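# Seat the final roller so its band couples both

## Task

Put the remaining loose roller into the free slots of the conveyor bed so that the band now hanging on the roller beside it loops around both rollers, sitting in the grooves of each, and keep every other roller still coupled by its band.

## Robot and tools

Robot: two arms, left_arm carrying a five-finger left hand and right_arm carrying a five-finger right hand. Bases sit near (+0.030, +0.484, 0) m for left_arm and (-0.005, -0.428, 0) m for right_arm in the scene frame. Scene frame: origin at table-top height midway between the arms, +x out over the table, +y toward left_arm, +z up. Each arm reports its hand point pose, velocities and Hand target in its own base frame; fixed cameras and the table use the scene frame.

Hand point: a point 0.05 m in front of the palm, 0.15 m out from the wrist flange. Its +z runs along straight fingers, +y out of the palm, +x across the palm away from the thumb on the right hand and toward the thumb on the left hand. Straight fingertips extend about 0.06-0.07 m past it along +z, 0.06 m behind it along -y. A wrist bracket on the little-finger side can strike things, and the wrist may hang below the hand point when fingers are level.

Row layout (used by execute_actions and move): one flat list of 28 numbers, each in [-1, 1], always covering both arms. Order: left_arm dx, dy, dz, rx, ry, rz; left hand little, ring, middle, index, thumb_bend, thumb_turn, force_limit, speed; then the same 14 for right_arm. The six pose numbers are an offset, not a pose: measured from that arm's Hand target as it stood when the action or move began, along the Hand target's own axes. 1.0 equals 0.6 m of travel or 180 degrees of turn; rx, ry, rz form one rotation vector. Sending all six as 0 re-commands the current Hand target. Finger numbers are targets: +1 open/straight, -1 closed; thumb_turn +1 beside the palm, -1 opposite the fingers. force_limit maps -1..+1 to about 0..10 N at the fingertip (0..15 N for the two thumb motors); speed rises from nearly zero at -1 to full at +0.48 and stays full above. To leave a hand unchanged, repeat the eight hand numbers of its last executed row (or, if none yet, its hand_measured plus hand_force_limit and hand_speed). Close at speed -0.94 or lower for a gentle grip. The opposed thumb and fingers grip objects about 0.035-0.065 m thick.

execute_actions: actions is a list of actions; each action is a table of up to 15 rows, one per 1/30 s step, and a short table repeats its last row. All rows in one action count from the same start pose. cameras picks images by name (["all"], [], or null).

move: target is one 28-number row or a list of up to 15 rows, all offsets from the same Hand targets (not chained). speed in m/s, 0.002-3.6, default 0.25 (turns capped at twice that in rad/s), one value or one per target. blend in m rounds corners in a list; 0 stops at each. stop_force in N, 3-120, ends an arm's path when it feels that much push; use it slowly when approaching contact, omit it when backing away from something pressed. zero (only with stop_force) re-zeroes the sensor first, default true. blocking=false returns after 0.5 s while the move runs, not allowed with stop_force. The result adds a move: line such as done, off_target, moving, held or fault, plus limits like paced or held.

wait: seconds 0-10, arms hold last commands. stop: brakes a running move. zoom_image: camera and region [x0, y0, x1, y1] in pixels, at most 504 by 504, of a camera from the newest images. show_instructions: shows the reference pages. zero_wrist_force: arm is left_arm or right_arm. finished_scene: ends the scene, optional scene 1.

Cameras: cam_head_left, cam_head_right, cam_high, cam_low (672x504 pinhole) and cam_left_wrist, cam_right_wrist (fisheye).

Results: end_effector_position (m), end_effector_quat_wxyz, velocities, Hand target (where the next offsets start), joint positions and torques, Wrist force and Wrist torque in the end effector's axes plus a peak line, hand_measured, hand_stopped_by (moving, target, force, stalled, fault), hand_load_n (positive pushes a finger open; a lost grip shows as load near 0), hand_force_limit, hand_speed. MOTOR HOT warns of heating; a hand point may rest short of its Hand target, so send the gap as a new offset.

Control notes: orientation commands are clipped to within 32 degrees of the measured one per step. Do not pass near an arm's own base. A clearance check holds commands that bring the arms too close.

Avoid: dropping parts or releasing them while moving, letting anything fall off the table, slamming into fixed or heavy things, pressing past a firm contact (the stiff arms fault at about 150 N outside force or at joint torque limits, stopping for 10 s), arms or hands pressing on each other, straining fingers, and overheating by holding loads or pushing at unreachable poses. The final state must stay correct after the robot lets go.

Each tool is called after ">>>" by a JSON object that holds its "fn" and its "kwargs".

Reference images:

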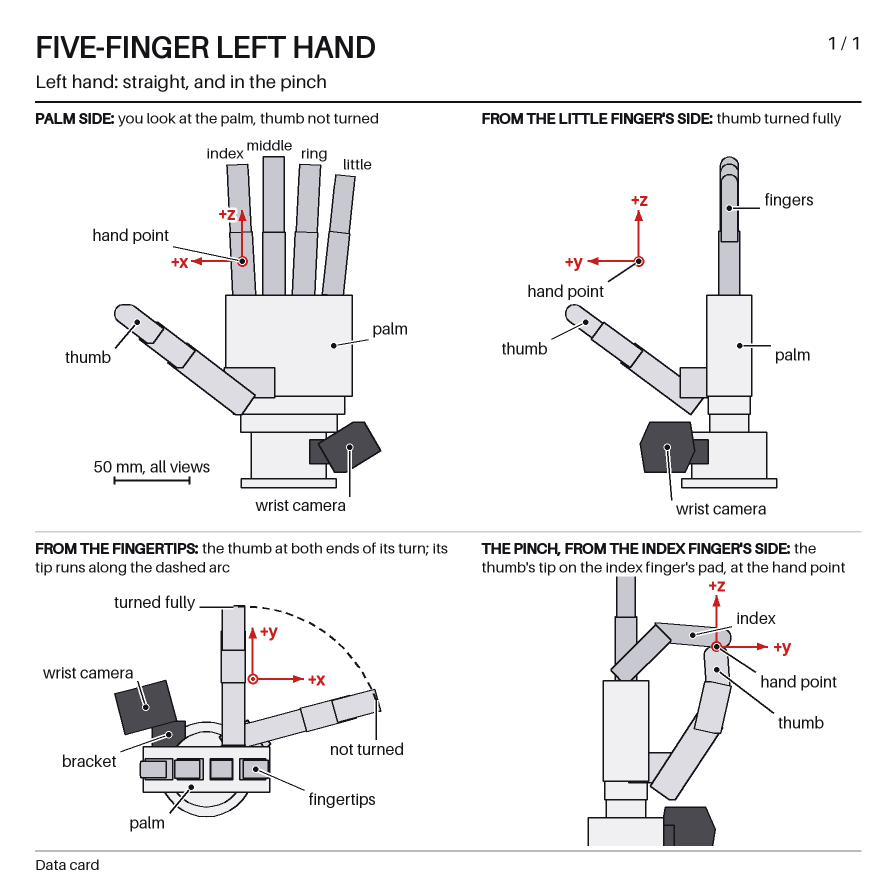

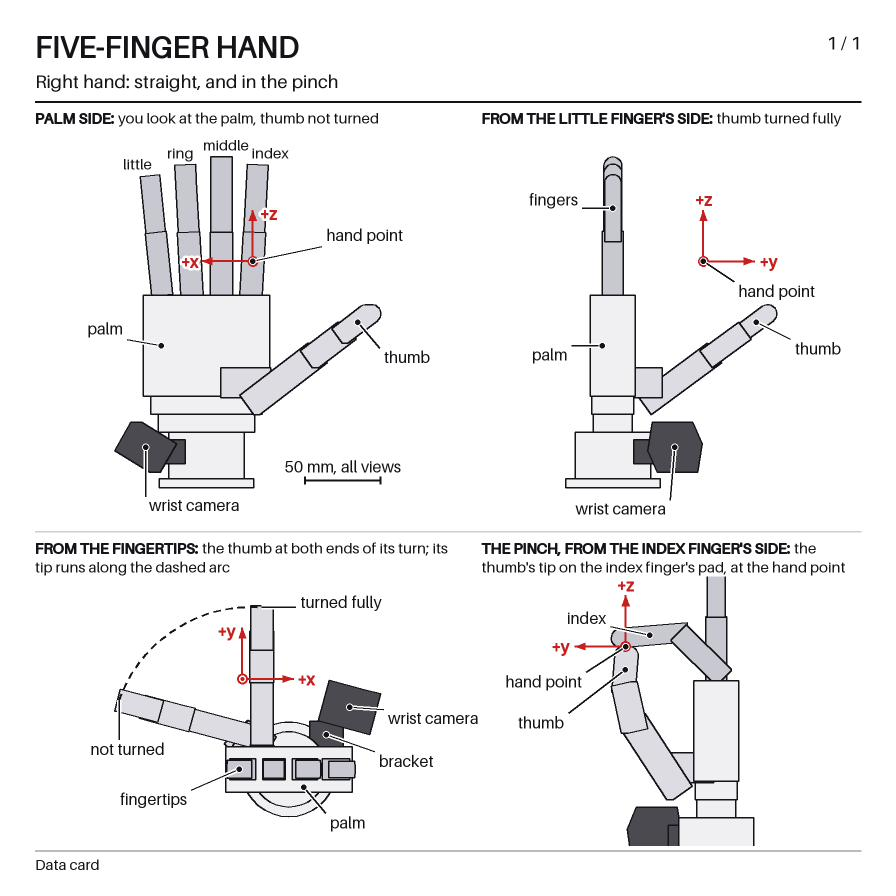

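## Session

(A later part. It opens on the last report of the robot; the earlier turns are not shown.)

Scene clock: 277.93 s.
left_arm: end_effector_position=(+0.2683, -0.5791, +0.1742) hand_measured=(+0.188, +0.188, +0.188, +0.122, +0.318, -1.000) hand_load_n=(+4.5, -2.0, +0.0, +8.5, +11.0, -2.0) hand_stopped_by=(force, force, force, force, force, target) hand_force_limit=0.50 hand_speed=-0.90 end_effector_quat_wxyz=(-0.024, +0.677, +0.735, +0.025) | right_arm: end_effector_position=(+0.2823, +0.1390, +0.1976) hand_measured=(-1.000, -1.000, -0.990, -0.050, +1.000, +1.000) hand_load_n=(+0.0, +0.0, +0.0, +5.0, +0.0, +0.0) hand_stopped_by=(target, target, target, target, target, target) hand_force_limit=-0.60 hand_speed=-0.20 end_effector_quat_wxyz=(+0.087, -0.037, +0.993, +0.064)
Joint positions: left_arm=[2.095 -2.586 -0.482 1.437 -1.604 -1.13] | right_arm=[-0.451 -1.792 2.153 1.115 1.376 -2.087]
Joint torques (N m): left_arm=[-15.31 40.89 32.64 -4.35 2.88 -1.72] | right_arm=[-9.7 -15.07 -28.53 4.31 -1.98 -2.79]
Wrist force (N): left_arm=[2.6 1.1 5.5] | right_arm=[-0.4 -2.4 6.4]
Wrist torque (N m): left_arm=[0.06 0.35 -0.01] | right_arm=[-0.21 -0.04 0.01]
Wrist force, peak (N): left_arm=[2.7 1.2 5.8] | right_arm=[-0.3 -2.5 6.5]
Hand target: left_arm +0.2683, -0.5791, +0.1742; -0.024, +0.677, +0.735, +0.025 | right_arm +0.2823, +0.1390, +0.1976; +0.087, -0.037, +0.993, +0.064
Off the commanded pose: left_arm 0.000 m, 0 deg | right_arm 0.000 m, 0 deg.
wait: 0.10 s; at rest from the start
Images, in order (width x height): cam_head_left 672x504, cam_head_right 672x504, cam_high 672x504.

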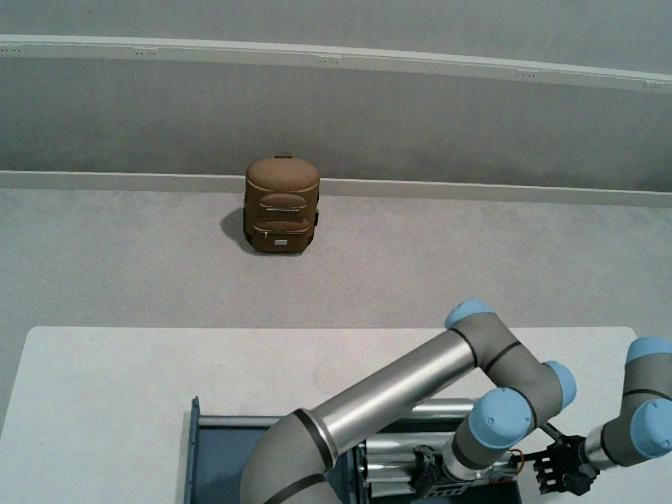

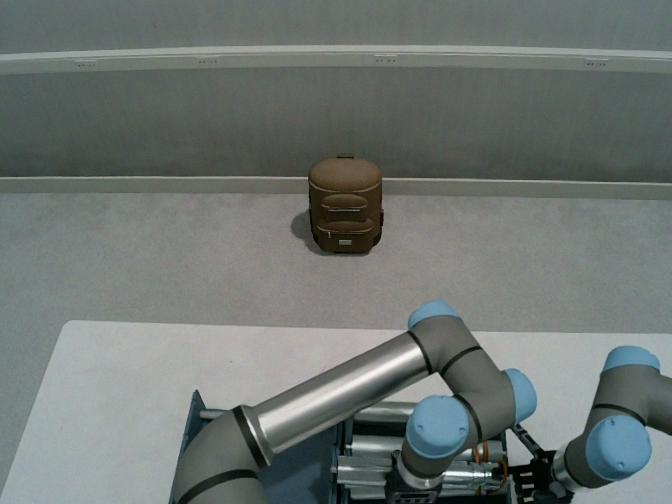

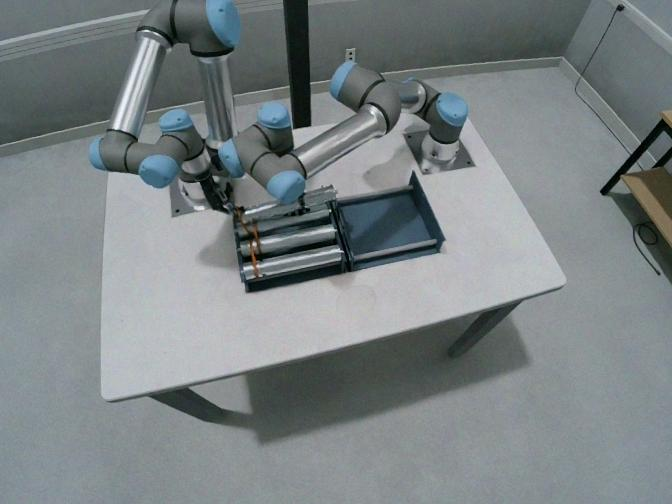

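>>> {"fn": "move", "kwargs": {"target": [0.0007,-0.0100,0,0,0,0,-0.6,-0.6,-0.6,-0.9,-0.9,-1,0.5,-0.9,-0.0131,-0.0014,0.0022,0,0,0,-1,-1,-0.99,-0.05,1,1,-0.6,-0.2], "speed": 0.02, "cameras": ["cam_high","cam_head_left","cam_head_right","cam_low"]}}

>>> {"fn": "zoom_image", "kwargs": {"camera": "cam_high", "region": [225, 190, 275, 230]}}

>>> {"fn": "zoom_image", "kwargs": {"camera": "cam_head_left", "region": [490, 444, 540, 494]}}

>>> {"fn": "zoom_image", "kwargs": {"camera": "cam_head_right", "region": [465, 444, 525, 504]}}

>>> {"fn": "zoom_image", "kwargs": {"camera": "cam_low", "region": [180, 165, 220, 205]}}

Scene clock: 279.63 s.
left_arm: end_effector_position=(+0.2623, -0.5792, +0.1742) hand_measured=(+0.188, +0.188, +0.188, +0.122, +0.318, -1.000) hand_load_n=(+3.0, -3.0, -0.5, +9.0, +11.5, +1.0) hand_stopped_by=(force, force, force, force, force, target) hand_force_limit=0.50 hand_speed=-0.90 end_effector_quat_wxyz=(-0.024, +0.677, +0.735, +0.025) | right_arm: end_effector_position=(+0.2903, +0.1388, +0.1976) hand_measured=(-1.000, -1.000, -0.990, -0.050, +1.000, +1.000) hand_load_n=(+0.0, +0.0, +0.0, +5.5, +0.0, +0.0) hand_stopped_by=(target, target, target, target, target, target) hand_force_limit=-0.60 hand_speed=-0.20 end_effector_quat_wxyz=(+0.087, -0.037, +0.993, +0.064)
Joint positions: left_arm=[2.087 -2.577 -0.499 1.445 -1.603 -1.138] | right_arm=[-0.432 -1.768 2.133 1.106 1.378 -2.069]
Joint torques (N m): left_arm=[-13.71 63.14 5.67 -1.1 3.17 -1.75] | right_arm=[10.69 -2.66 -34.03 1.31 0.98 2.73]
Wrist force (N): left_arm=[0.6 3.2 3.6] | right_arm=[1.0 -1.6 6.8]
Wrist torque (N m): left_arm=[0.09 0.05 -0.22] | right_arm=[-0.16 -0.07 -0.07]
Wrist force, peak (N): left_arm=[2.5 1.1 6.0] | right_arm=[0.8 -1.7 6.9]
Hand target: left_arm +0.2623, -0.5792, +0.1742; -0.024, +0.677, +0.735, +0.025 | right_arm +0.2903, +0.1388, +0.1976; +0.087, -0.037, +0.993, +0.064
Off the commanded pose: left_arm 0.000 m, 0 deg | right_arm 0.000 m, 0 deg.
move: done
Images, in order (width x height): cam_head_left 672x504, cam_head_right 672x504, cam_high 672x504, cam_low 672x504.

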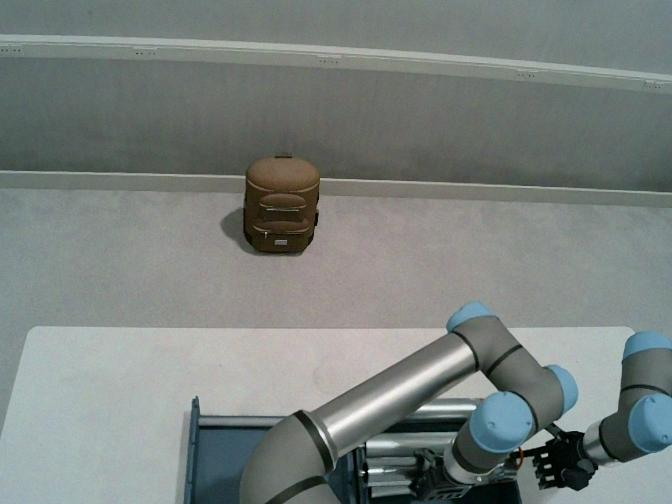

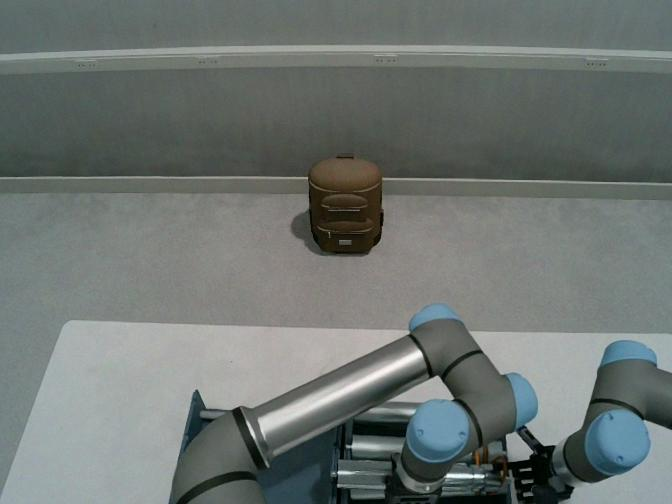

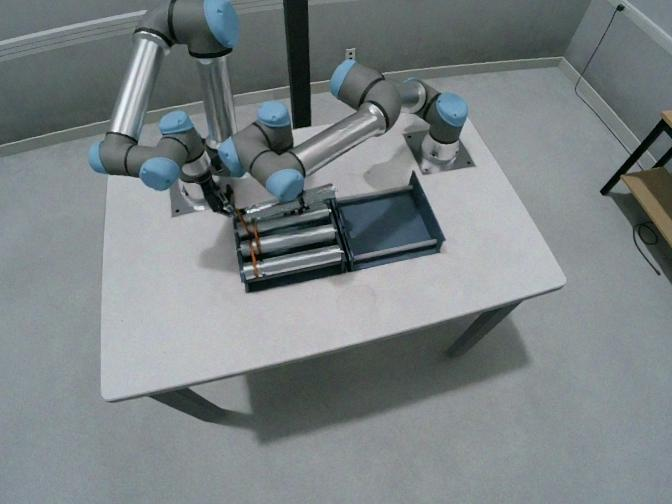

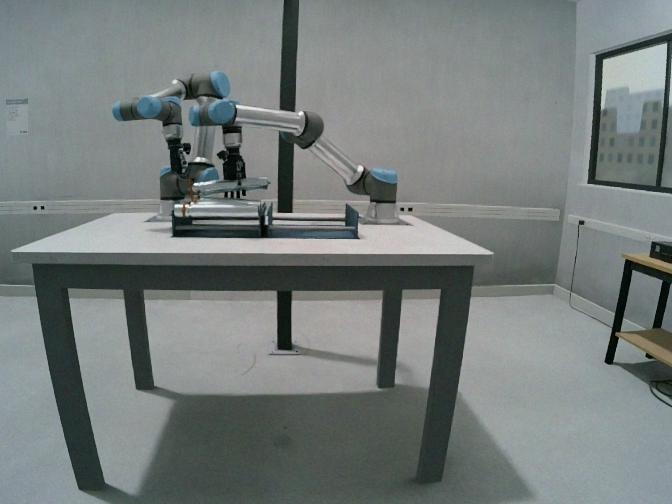

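Scaled by 10.080 from the camera's 672x504 image, which has a finer 960x720 frame.

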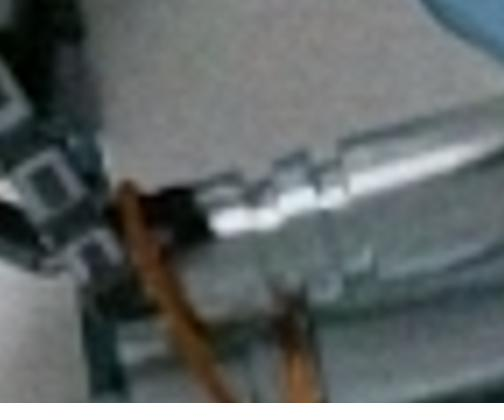

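Scaled by 10.080 from the camera's 672x504 image, which has a finer 960x720 frame.

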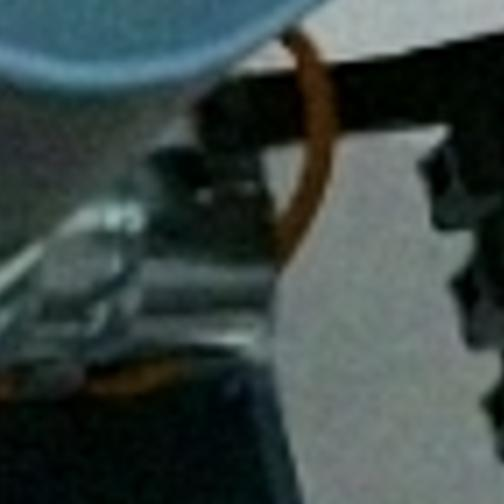

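Scaled by 8.400 from the camera's 672x504 image, which has a finer 960x720 frame.

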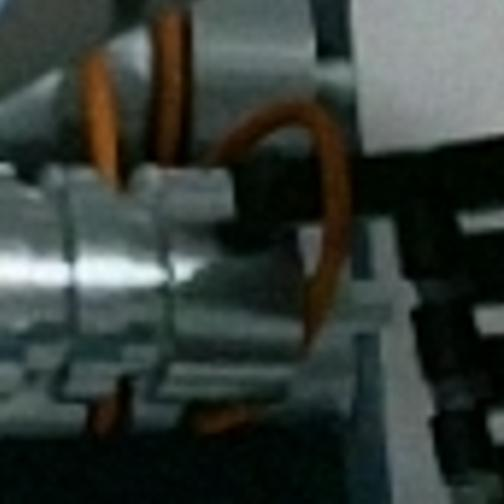

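Scaled by 12.600 from the camera's 672x504 image, which has a finer 960x720 frame.

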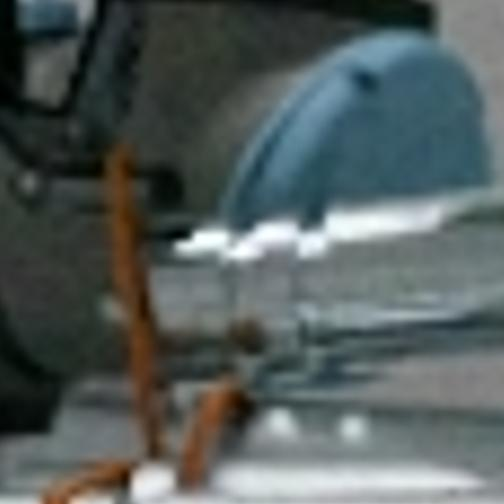

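>>> {"fn": "zoom_image", "kwargs": {"camera": "cam_high", "region": [230, 203, 256, 227]}}

>>> {"fn": "zoom_image", "kwargs": {"camera": "cam_low", "region": [184, 174, 208, 202]}}

>>> {"fn": "zoom_image", "kwargs": {"camera": "cam_head_right", "region": [485, 454, 511, 498]}}

Scaled by 19.385 from the camera's 672x504 image, which has a finer 960x720 frame.

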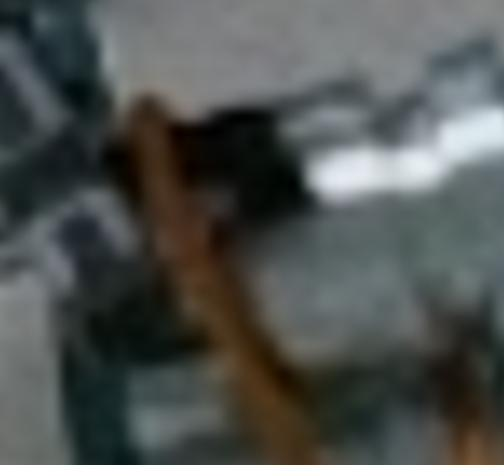

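Scaled by 18.000 from the camera's 672x504 image, which has a finer 960x720 frame.

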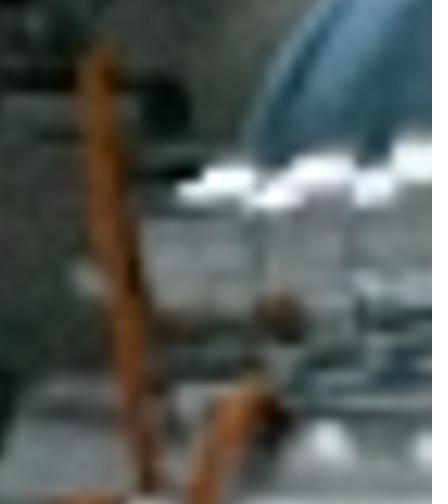

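Scaled by 11.455 from the camera's 672x504 image, which has a finer 960x720 frame.

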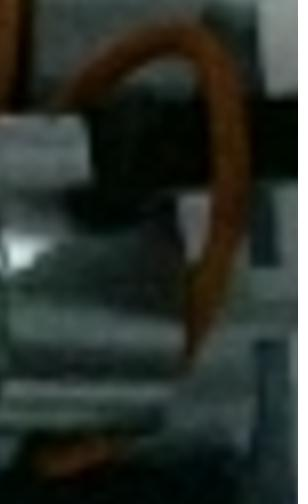

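>>> {"fn": "move", "kwargs": {"target": [-0.0083,-0.0006,-0.0006,0,0,0,-0.6,-0.6,-0.6,-0.9,-0.9,-1,0.5,-0.9,0,0,0,0,0,0,-1,-1,-0.99,-0.05,1,1,-0.6,-0.2], "speed": 0.02, "stop_force": 6, "cameras": ["cam_high","cam_head_left","cam_head_right","cam_low"]}}

>>> {"fn": "zoom_image", "kwargs": {"camera": "cam_high", "region": [230, 203, 256, 227]}}

>>> {"fn": "zoom_image", "kwargs": {"camera": "cam_low", "region": [184, 174, 208, 202]}}

>>> {"fn": "zoom_image", "kwargs": {"camera": "cam_head_right", "region": [485, 454, 511, 498]}}

Scene clock: 281.73 s.
left_arm: end_effector_position=(+0.2624, -0.5842, +0.1742) hand_measured=(+0.188, +0.188, +0.188, +0.122, +0.318, -1.000) hand_load_n=(+3.5, -2.0, -0.5, +9.5, +12.0, +1.0) hand_stopped_by=(force, force, force, force, force, target) hand_force_limit=0.50 hand_speed=-0.90 end_effector_quat_wxyz=(-0.024, +0.677, +0.735, +0.025) | right_arm: end_effector_position=(+0.2903, +0.1388, +0.1976) hand_measured=(-1.000, -1.000, -0.990, -0.050, +1.000, +1.000) hand_load_n=(+0.0, +0.5, +0.0, +7.5, +0.0, +0.0) hand_stopped_by=(target, target, target, target, target, target) hand_force_limit=-0.60 hand_speed=-0.20 end_effector_quat_wxyz=(+0.087, -0.037, +0.993, +0.064)
Joint positions: left_arm=[2.083 -2.602 -0.451 1.422 -1.603 -1.142] | right_arm=[-0.432 -1.767 2.133 1.106 1.378 -2.069]
Joint torques (N m): left_arm=[-14.98 40.88 31.79 -4.01 3.7 -1.54] | right_arm=[9.95 -2.52 -33.06 2 0 2.82]
Wrist force (N): left_arm=[5.1 2.3 4.0] | right_arm=[1.0 -3.0 8.3]
Wrist torque (N m): left_arm=[0.09 0.18 -0.13] | right_arm=[-0.19 -0.03 -0.10]
Wrist force, peak (N): left_arm=[5.1 2.4 4.1] | right_arm=[1.0 -3.4 8.4]
Hand target: left_arm +0.2624, -0.5842, +0.1742; -0.024, +0.677, +0.735, +0.025 | right_arm +0.2903, +0.1388, +0.1976; +0.087, -0.037, +0.993, +0.064
Off the commanded pose: left_arm 0.000 m, 0 deg | right_arm 0.000 m, 0 deg.
move: done
Images, in order (width x height): cam_head_left 672x504, cam_head_right 672x504, cam_high 672x504, cam_low 672x504.

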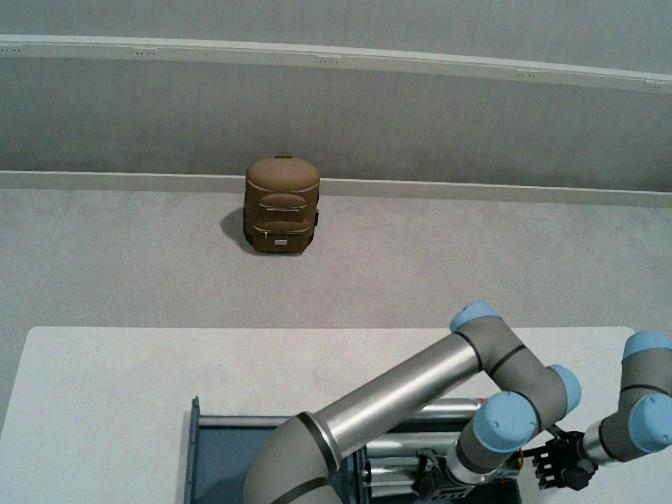

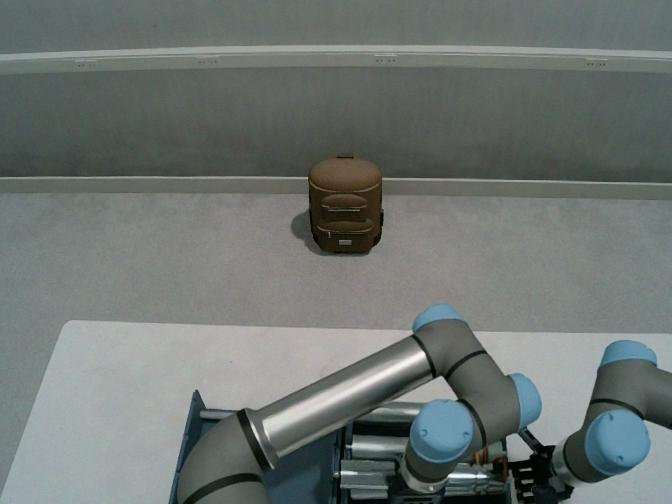

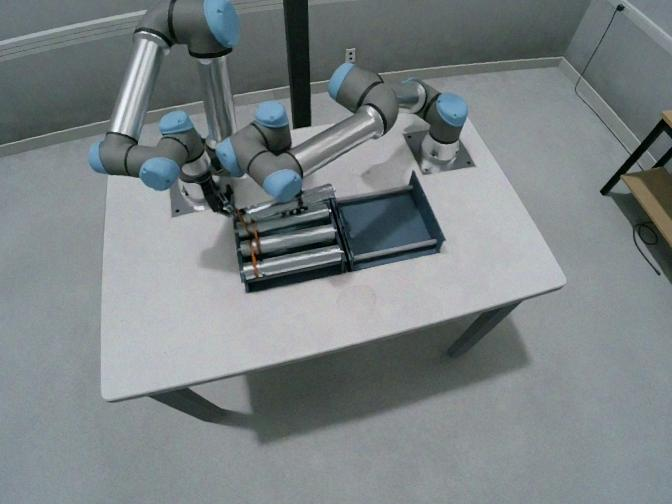

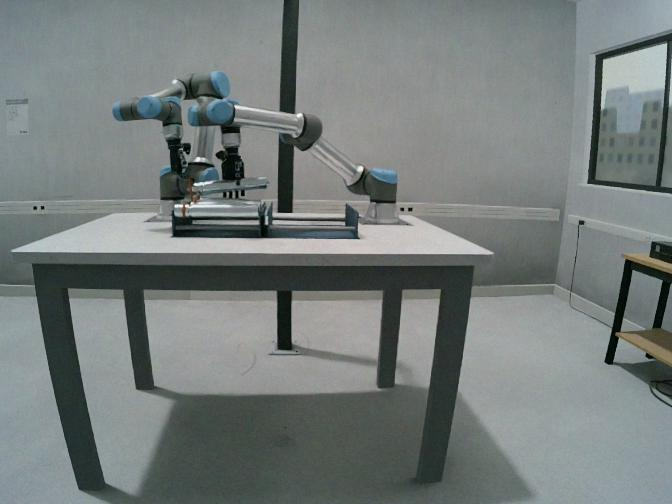

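Scaled by 19.385 from the camera's 672x504 image, which has a finer 960x720 frame.

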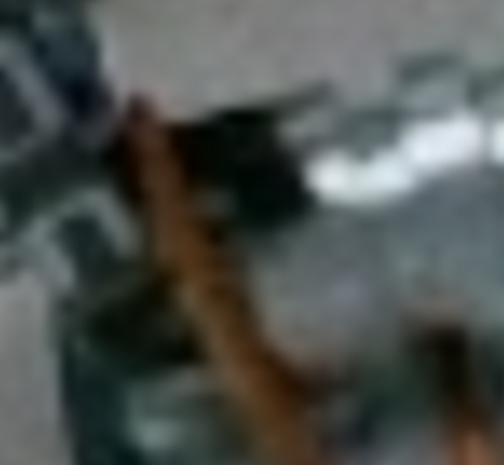

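Scaled by 18.000 from the camera's 672x504 image, which has a finer 960x720 frame.

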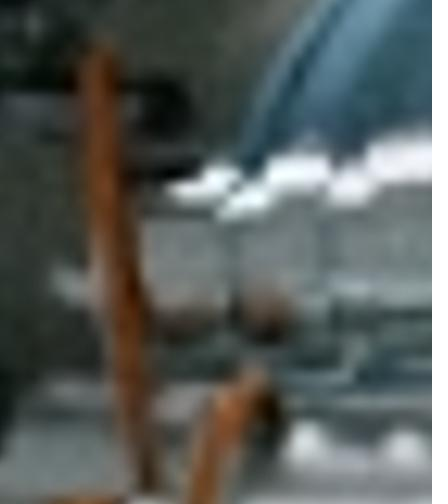

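Scaled by 11.455 from the camera's 672x504 image, which has a finer 960x720 frame.

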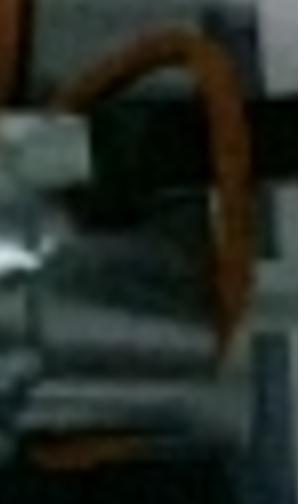

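>>> {"fn": "move", "kwargs": {"target": [-0.0046,-0.0054,-0.0003,0,0,0,-0.6,-0.6,-0.6,-0.9,-0.9,-1,0.5,-0.9,-0.0019,-0.0002,0.0033,0,0,0,-1,-1,-0.99,-0.05,1,1,-0.6,-0.2], "speed": 0.02, "cameras": ["cam_high","cam_head_left","cam_head_right","cam_low"]}}

>>> {"fn": "zoom_image", "kwargs": {"camera": "cam_high", "region": [230, 203, 256, 227]}}

>>> {"fn": "zoom_image", "kwargs": {"camera": "cam_low", "region": [184, 174, 208, 202]}}

>>> {"fn": "zoom_image", "kwargs": {"camera": "cam_head_right", "region": [485, 454, 511, 498]}}

Scene clock: 283.00 s.
left_arm: end_effector_position=(+0.2594, -0.5872, +0.1742) hand_measured=(+0.188, +0.188, +0.188, +0.122, +0.318, -1.000) hand_load_n=(+1.5, +0.0, -1.0, +10.0, +12.0, +4.5) hand_stopped_by=(force, force, force, force, force, target) hand_force_limit=0.50 hand_speed=-0.90 end_effector_quat_wxyz=(-0.024, +0.677, +0.735, +0.025) | right_arm: end_effector_position=(+0.2918, +0.1390, +0.1959) hand_measured=(-1.000, -1.000, -0.990, -0.050, +1.000, +1.000) hand_load_n=(+0.0, +0.0, +0.0, +7.0, +0.0, +0.0) hand_stopped_by=(target, target, target, target, target, target) hand_force_limit=-0.60 hand_speed=-0.20 end_effector_quat_wxyz=(+0.087, -0.037, +0.993, +0.064)
Joint positions: left_arm=[2.077 -2.613 -0.43 1.412 -1.603 -1.148] | right_arm=[-0.428 -1.761 2.133 1.099 1.378 -2.064]
Joint torques (N m): left_arm=[-16.25 39.59 32.21 -4.22 3.84 -1.58] | right_arm=[10.77 -2.82 -33.16 1.54 0.31 2.97]
Wrist force (N): left_arm=[4.9 2.9 4.5] | right_arm=[1.5 -4.5 7.3]
Wrist torque (N m): left_arm=[0.13 0.04 -0.22] | right_arm=[-0.22 0.00 -0.12]
Wrist force, peak (N): left_arm=[5.1 3.1 4.4] | right_arm=[1.5 -4.6 7.8]
Hand target: left_arm +0.2594, -0.5872, +0.1742; -0.024, +0.677, +0.735, +0.025 | right_arm +0.2918, +0.1390, +0.1959; +0.087, -0.037, +0.993, +0.064
Off the commanded pose: left_arm 0.000 m, 0 deg | right_arm 0.000 m, 0 deg.
move: done
Images, in order (width x height): cam_head_left 672x504, cam_head_right 672x504, cam_high 672x504, cam_low 672x504.

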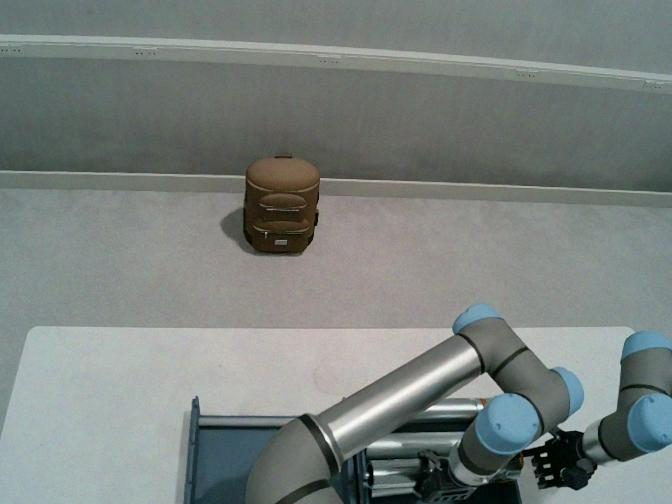

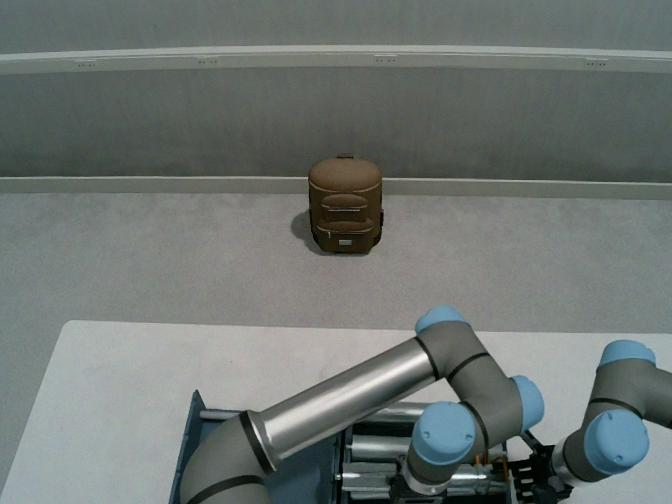

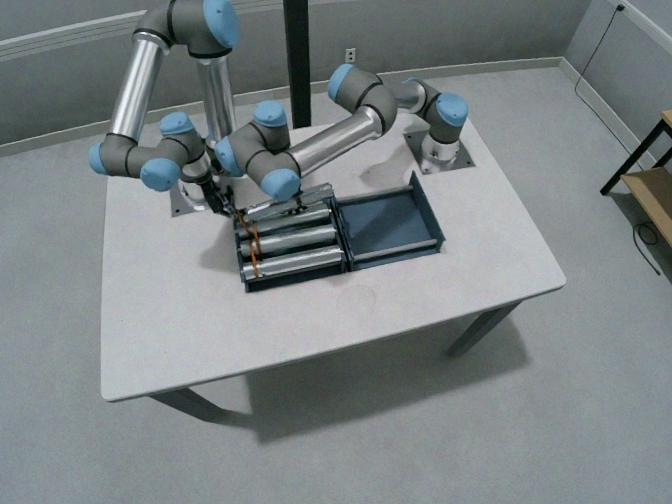

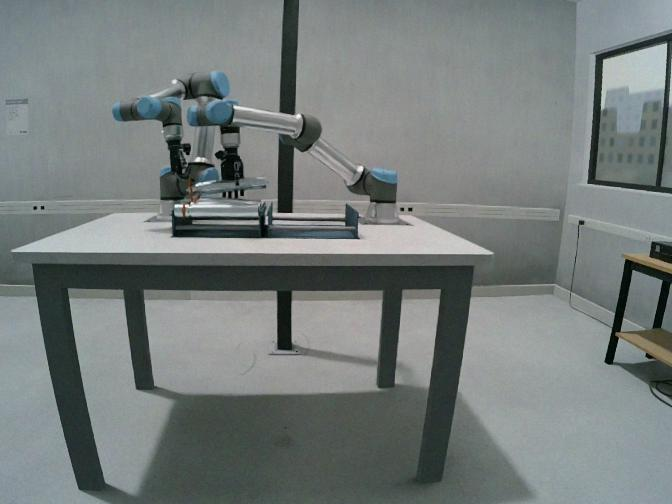

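Scaled by 19.385 from the camera's 672x504 image, which has a finer 960x720 frame.

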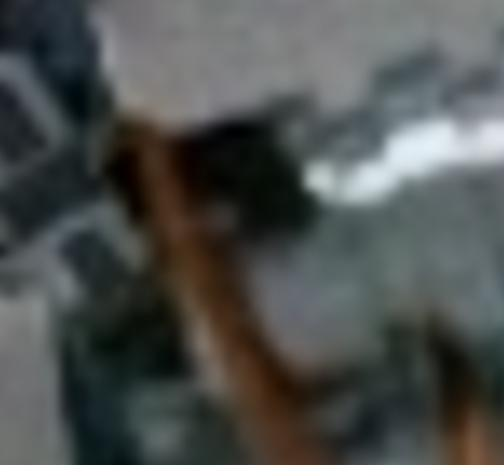

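Scaled by 18.000 from the camera's 672x504 image, which has a finer 960x720 frame.

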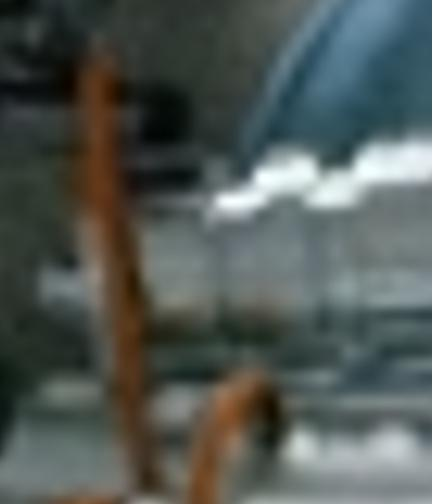

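Scaled by 11.455 from the camera's 672x504 image, which has a finer 960x720 frame.

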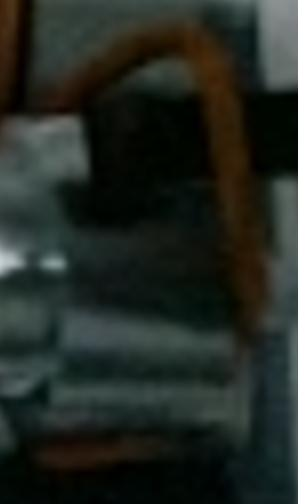

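>>> {"fn": "move", "kwargs": {"target": [0,0,0,0,0,0,-0.6,-0.6,-0.6,-0.9,-0.9,-1,0.5,-0.9,0.0229,0.0084,-0.0096,0,0,0,-1,-1,-0.99,-0.05,1,1,-0.6,-0.2], "speed": 0.025, "stop_force": 8, "cameras": ["cam_high","cam_head_left","cam_head_right","cam_low"]}}

>>> {"fn": "zoom_image", "kwargs": {"camera": "cam_high", "region": [230, 203, 256, 227]}}

>>> {"fn": "zoom_image", "kwargs": {"camera": "cam_low", "region": [184, 174, 208, 202]}}

>>> {"fn": "zoom_image", "kwargs": {"camera": "cam_head_right", "region": [485, 454, 511, 498]}}

Scene clock: 285.23 s.
left_arm: end_effector_position=(+0.2594, -0.5872, +0.1742) hand_measured=(+0.188, +0.188, +0.188, +0.122, +0.318, -1.000) hand_load_n=(+3.0, -3.5, -3.5, +10.5, +10.5, +1.5) hand_stopped_by=(force, force, force, force, force, target) hand_force_limit=0.50 hand_speed=-0.90 end_effector_quat_wxyz=(-0.024, +0.677, +0.735, +0.025) | right_arm: end_effector_position=(+0.2769, +0.1424, +0.1997) hand_measured=(-1.000, -1.000, -0.990, -0.048, +1.000, +1.000) hand_load_n=(+0.0, +0.0, +0.0, +14.5, +0.0, +0.0) hand_stopped_by=(target, target, target, target, target, target) hand_force_limit=-0.60 hand_speed=-0.20 end_effector_quat_wxyz=(+0.087, -0.037, +0.993, +0.064)
Joint positions: left_arm=[2.077 -2.613 -0.43 1.412 -1.603 -1.148] | right_arm=[-0.446 -1.81 2.16 1.124 1.376 -2.083]
Joint torques (N m): left_arm=[-7.21 38.8 29.66 2.53 2.77 -1.78] | right_arm=[-8.54 -16.47 -6.74 6.15 -3.26 -3.01]
Wrist force (N): left_arm=[10.7 -3.1 -4.2] | right_arm=[-1.7 -7.5 14.0]
Wrist torque (N m): left_arm=[0.22 -0.13 0.39] | right_arm=[-0.38 -0.05 -0.09]
Wrist force, peak (N): left_arm=[11.0 -3.2 -4.3] | right_arm=[-1.8 -7.7 14.1]
Hand target: left_arm +0.2594, -0.5872, +0.1742; -0.024, +0.677, +0.735, +0.025 | right_arm +0.2769, +0.1424, +0.1997; +0.087, -0.037, +0.993, +0.064
Off the commanded pose: left_arm 0.000 m, 0 deg | right_arm 0.000 m, 0 deg.
move: done
Images, in order (width x height): cam_head_left 672x504, cam_head_right 672x504, cam_high 672x504, cam_low 672x504.

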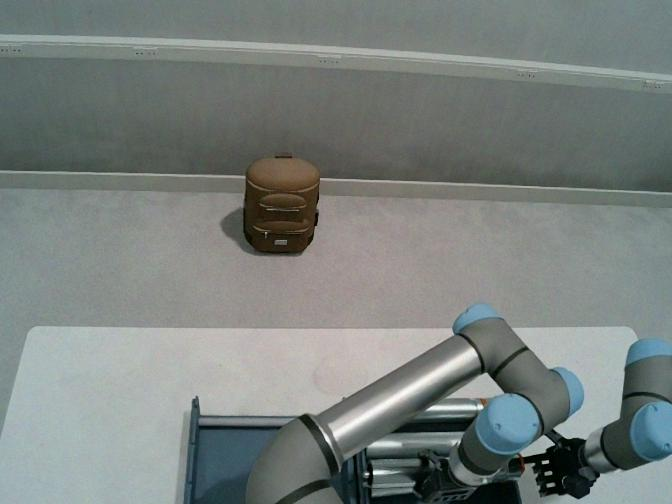

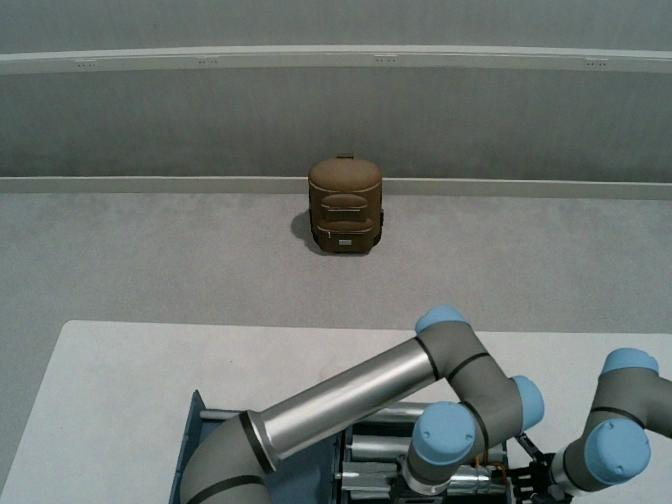

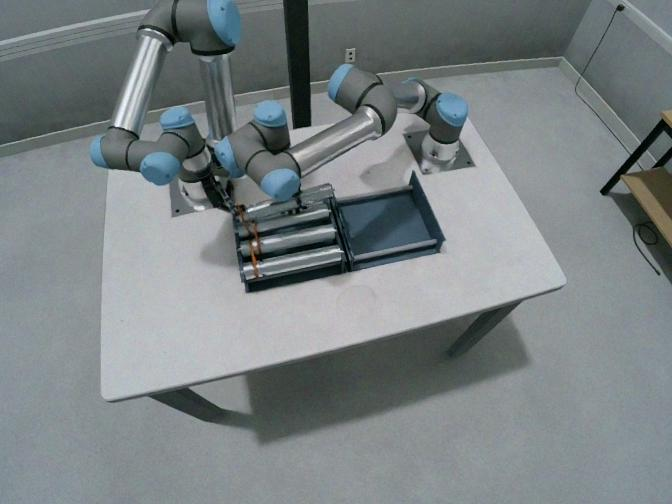

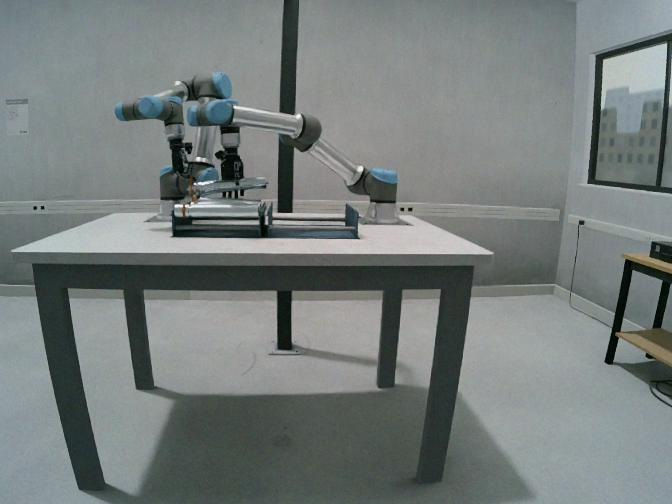

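Scaled by 19.385 from the camera's 672x504 image, which has a finer 960x720 frame.

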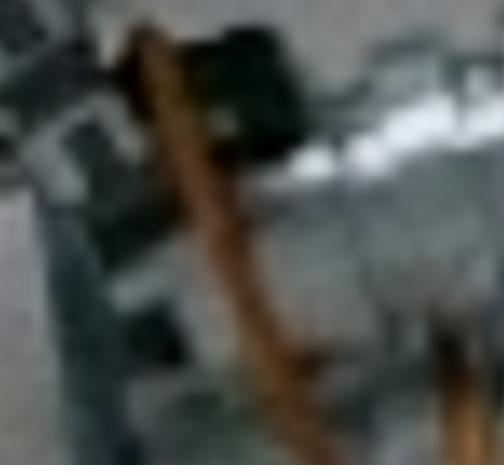

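Scaled by 18.000 from the camera's 672x504 image, which has a finer 960x720 frame.

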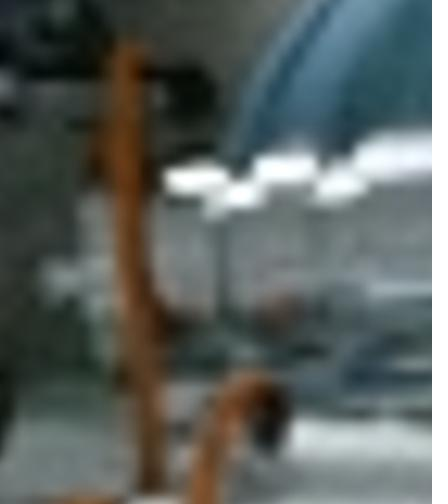

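Scaled by 11.455 from the camera's 672x504 image, which has a finer 960x720 frame.

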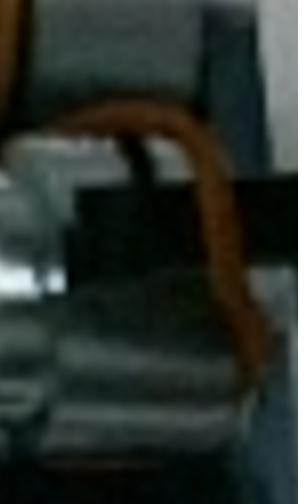

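>>> {"fn": "move", "kwargs": {"target": [0.0075,0.0005,0.0005,0,0,0,-0.6,-0.6,-0.6,-0.9,-0.9,-1,0.5,-0.9,0.0278,0.0048,0.0071,0,0,0,-1,-1,-0.99,-0.05,1,1,-0.6,-0.2], "speed": 0.025, "stop_force": 10, "cameras": ["cam_high","cam_head_left","cam_head_right","cam_low"]}}

>>> {"fn": "zoom_image", "kwargs": {"camera": "cam_high", "region": [230, 203, 256, 227]}}

>>> {"fn": "zoom_image", "kwargs": {"camera": "cam_low", "region": [184, 174, 208, 202]}}

>>> {"fn": "zoom_image", "kwargs": {"camera": "cam_head_right", "region": [485, 454, 511, 498]}}

Scene clock: 287.43 s.
left_arm: end_effector_position=(+0.2592, -0.5866, +0.1741) hand_measured=(+0.188, +0.188, +0.188, +0.120, +0.318, -1.000) hand_load_n=(+11.0, -2.0, -3.5, +2.0, +8.5, -1.5) hand_stopped_by=(force, force, force, force, force, target) hand_force_limit=0.50 hand_speed=-0.90 end_effector_quat_wxyz=(-0.024, +0.677, +0.735, +0.025) | right_arm: end_effector_position=(+0.2610, +0.1447, +0.1929) hand_measured=(-1.000, -1.000, -0.990, -0.048, +1.000, +1.000) hand_load_n=(+0.0, +0.0, +0.0, +10.5, +0.0, +0.0) hand_stopped_by=(target, target, target, target, target, target) hand_force_limit=-0.60 hand_speed=-0.20 end_effector_quat_wxyz=(+0.087, -0.037, +0.993, +0.064)
Joint positions: left_arm=[2.077 -2.609 -0.437 1.415 -1.603 -1.148] | right_arm=[-0.478 -1.855 2.212 1.124 1.373 -2.115]
Joint torques (N m): left_arm=[-4.8 36.19 30.75 0.83 -1.02 -2.61] | right_arm=[-9.11 -13.45 -3.57 6.6 -2.08 -3.43]
Wrist force (N): left_arm=[3.3 -11.2 -5.6] | right_arm=[-7.9 -5.2 11.2]
Wrist torque (N m): left_arm=[0.47 0.22 1.10] | right_arm=[-0.33 0.01 -0.14]
Wrist force, peak (N): left_arm=[3.4 -11.4 -5.7] | right_arm=[-2.2 -7.4 14.3]
Hand target: left_arm +0.2592, -0.5866, +0.1741; -0.024, +0.677, +0.735, +0.025 (not the last commanded pose) | right_arm +0.2610, +0.1447, +0.1929; +0.087, -0.037, +0.993, +0.064
Off the commanded pose: left_arm 0.004 m, 0 deg | right_arm 0.000 m, 0 deg.
move: contact (left_arm)
Images, in order (width x height): cam_head_left 672x504, cam_head_right 672x504, cam_high 672x504, cam_low 672x504.

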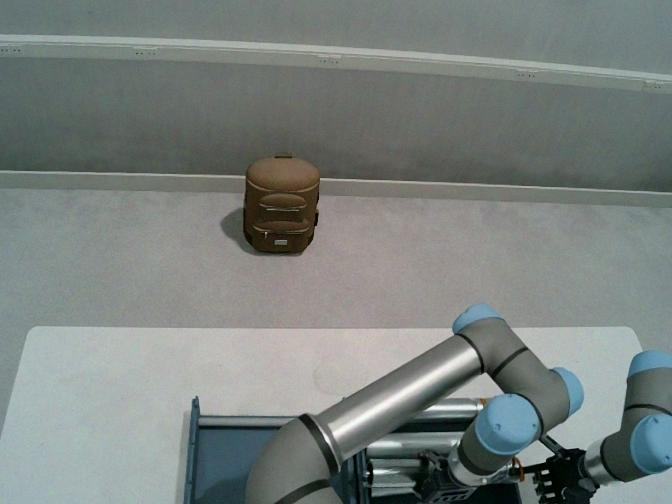

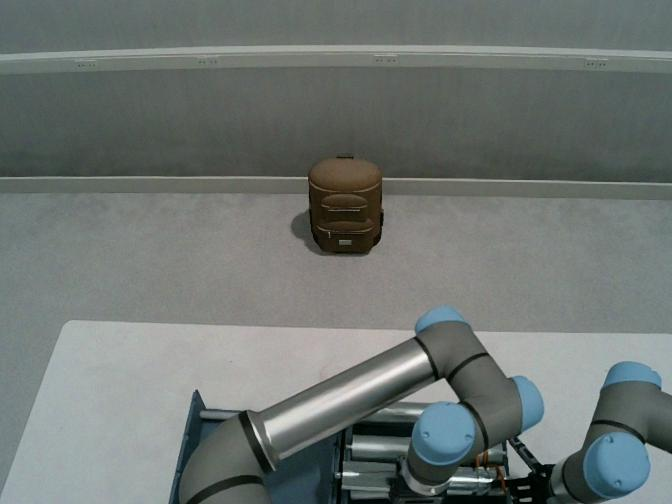

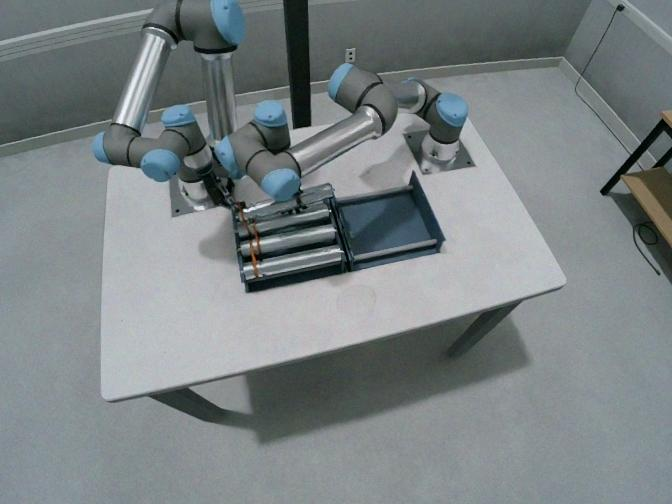

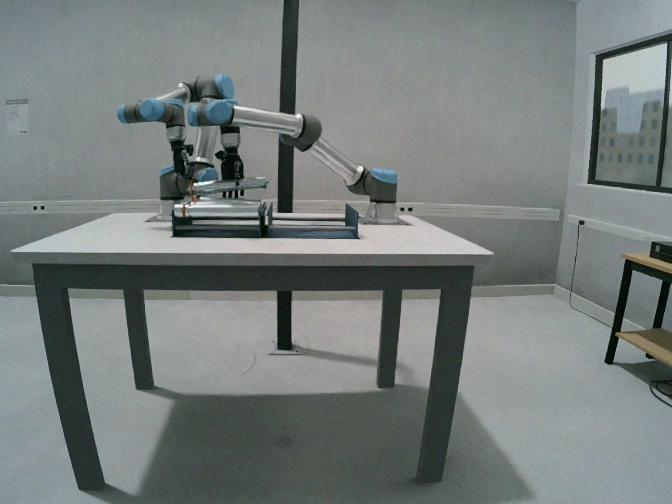

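Scaled by 19.385 from the camera's 672x504 image, which has a finer 960x720 frame.

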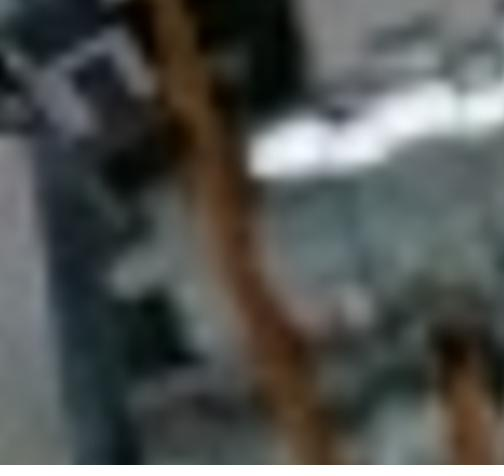

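Scaled by 18.000 from the camera's 672x504 image, which has a finer 960x720 frame.

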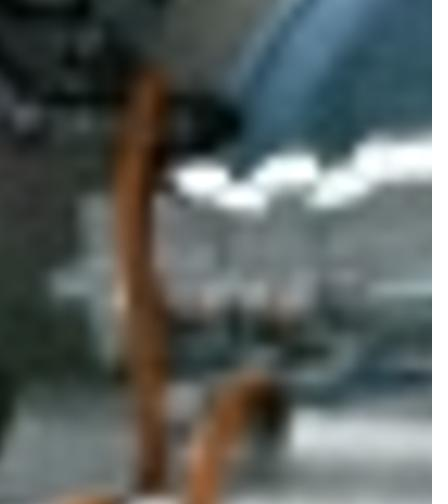

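Scaled by 11.455 from the camera's 672x504 image, which has a finer 960x720 frame.

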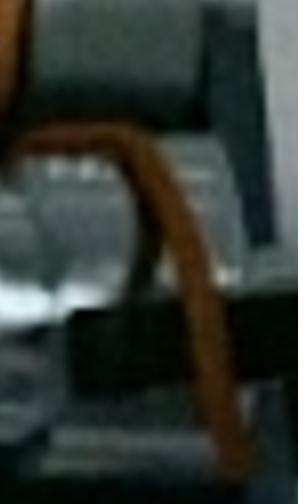

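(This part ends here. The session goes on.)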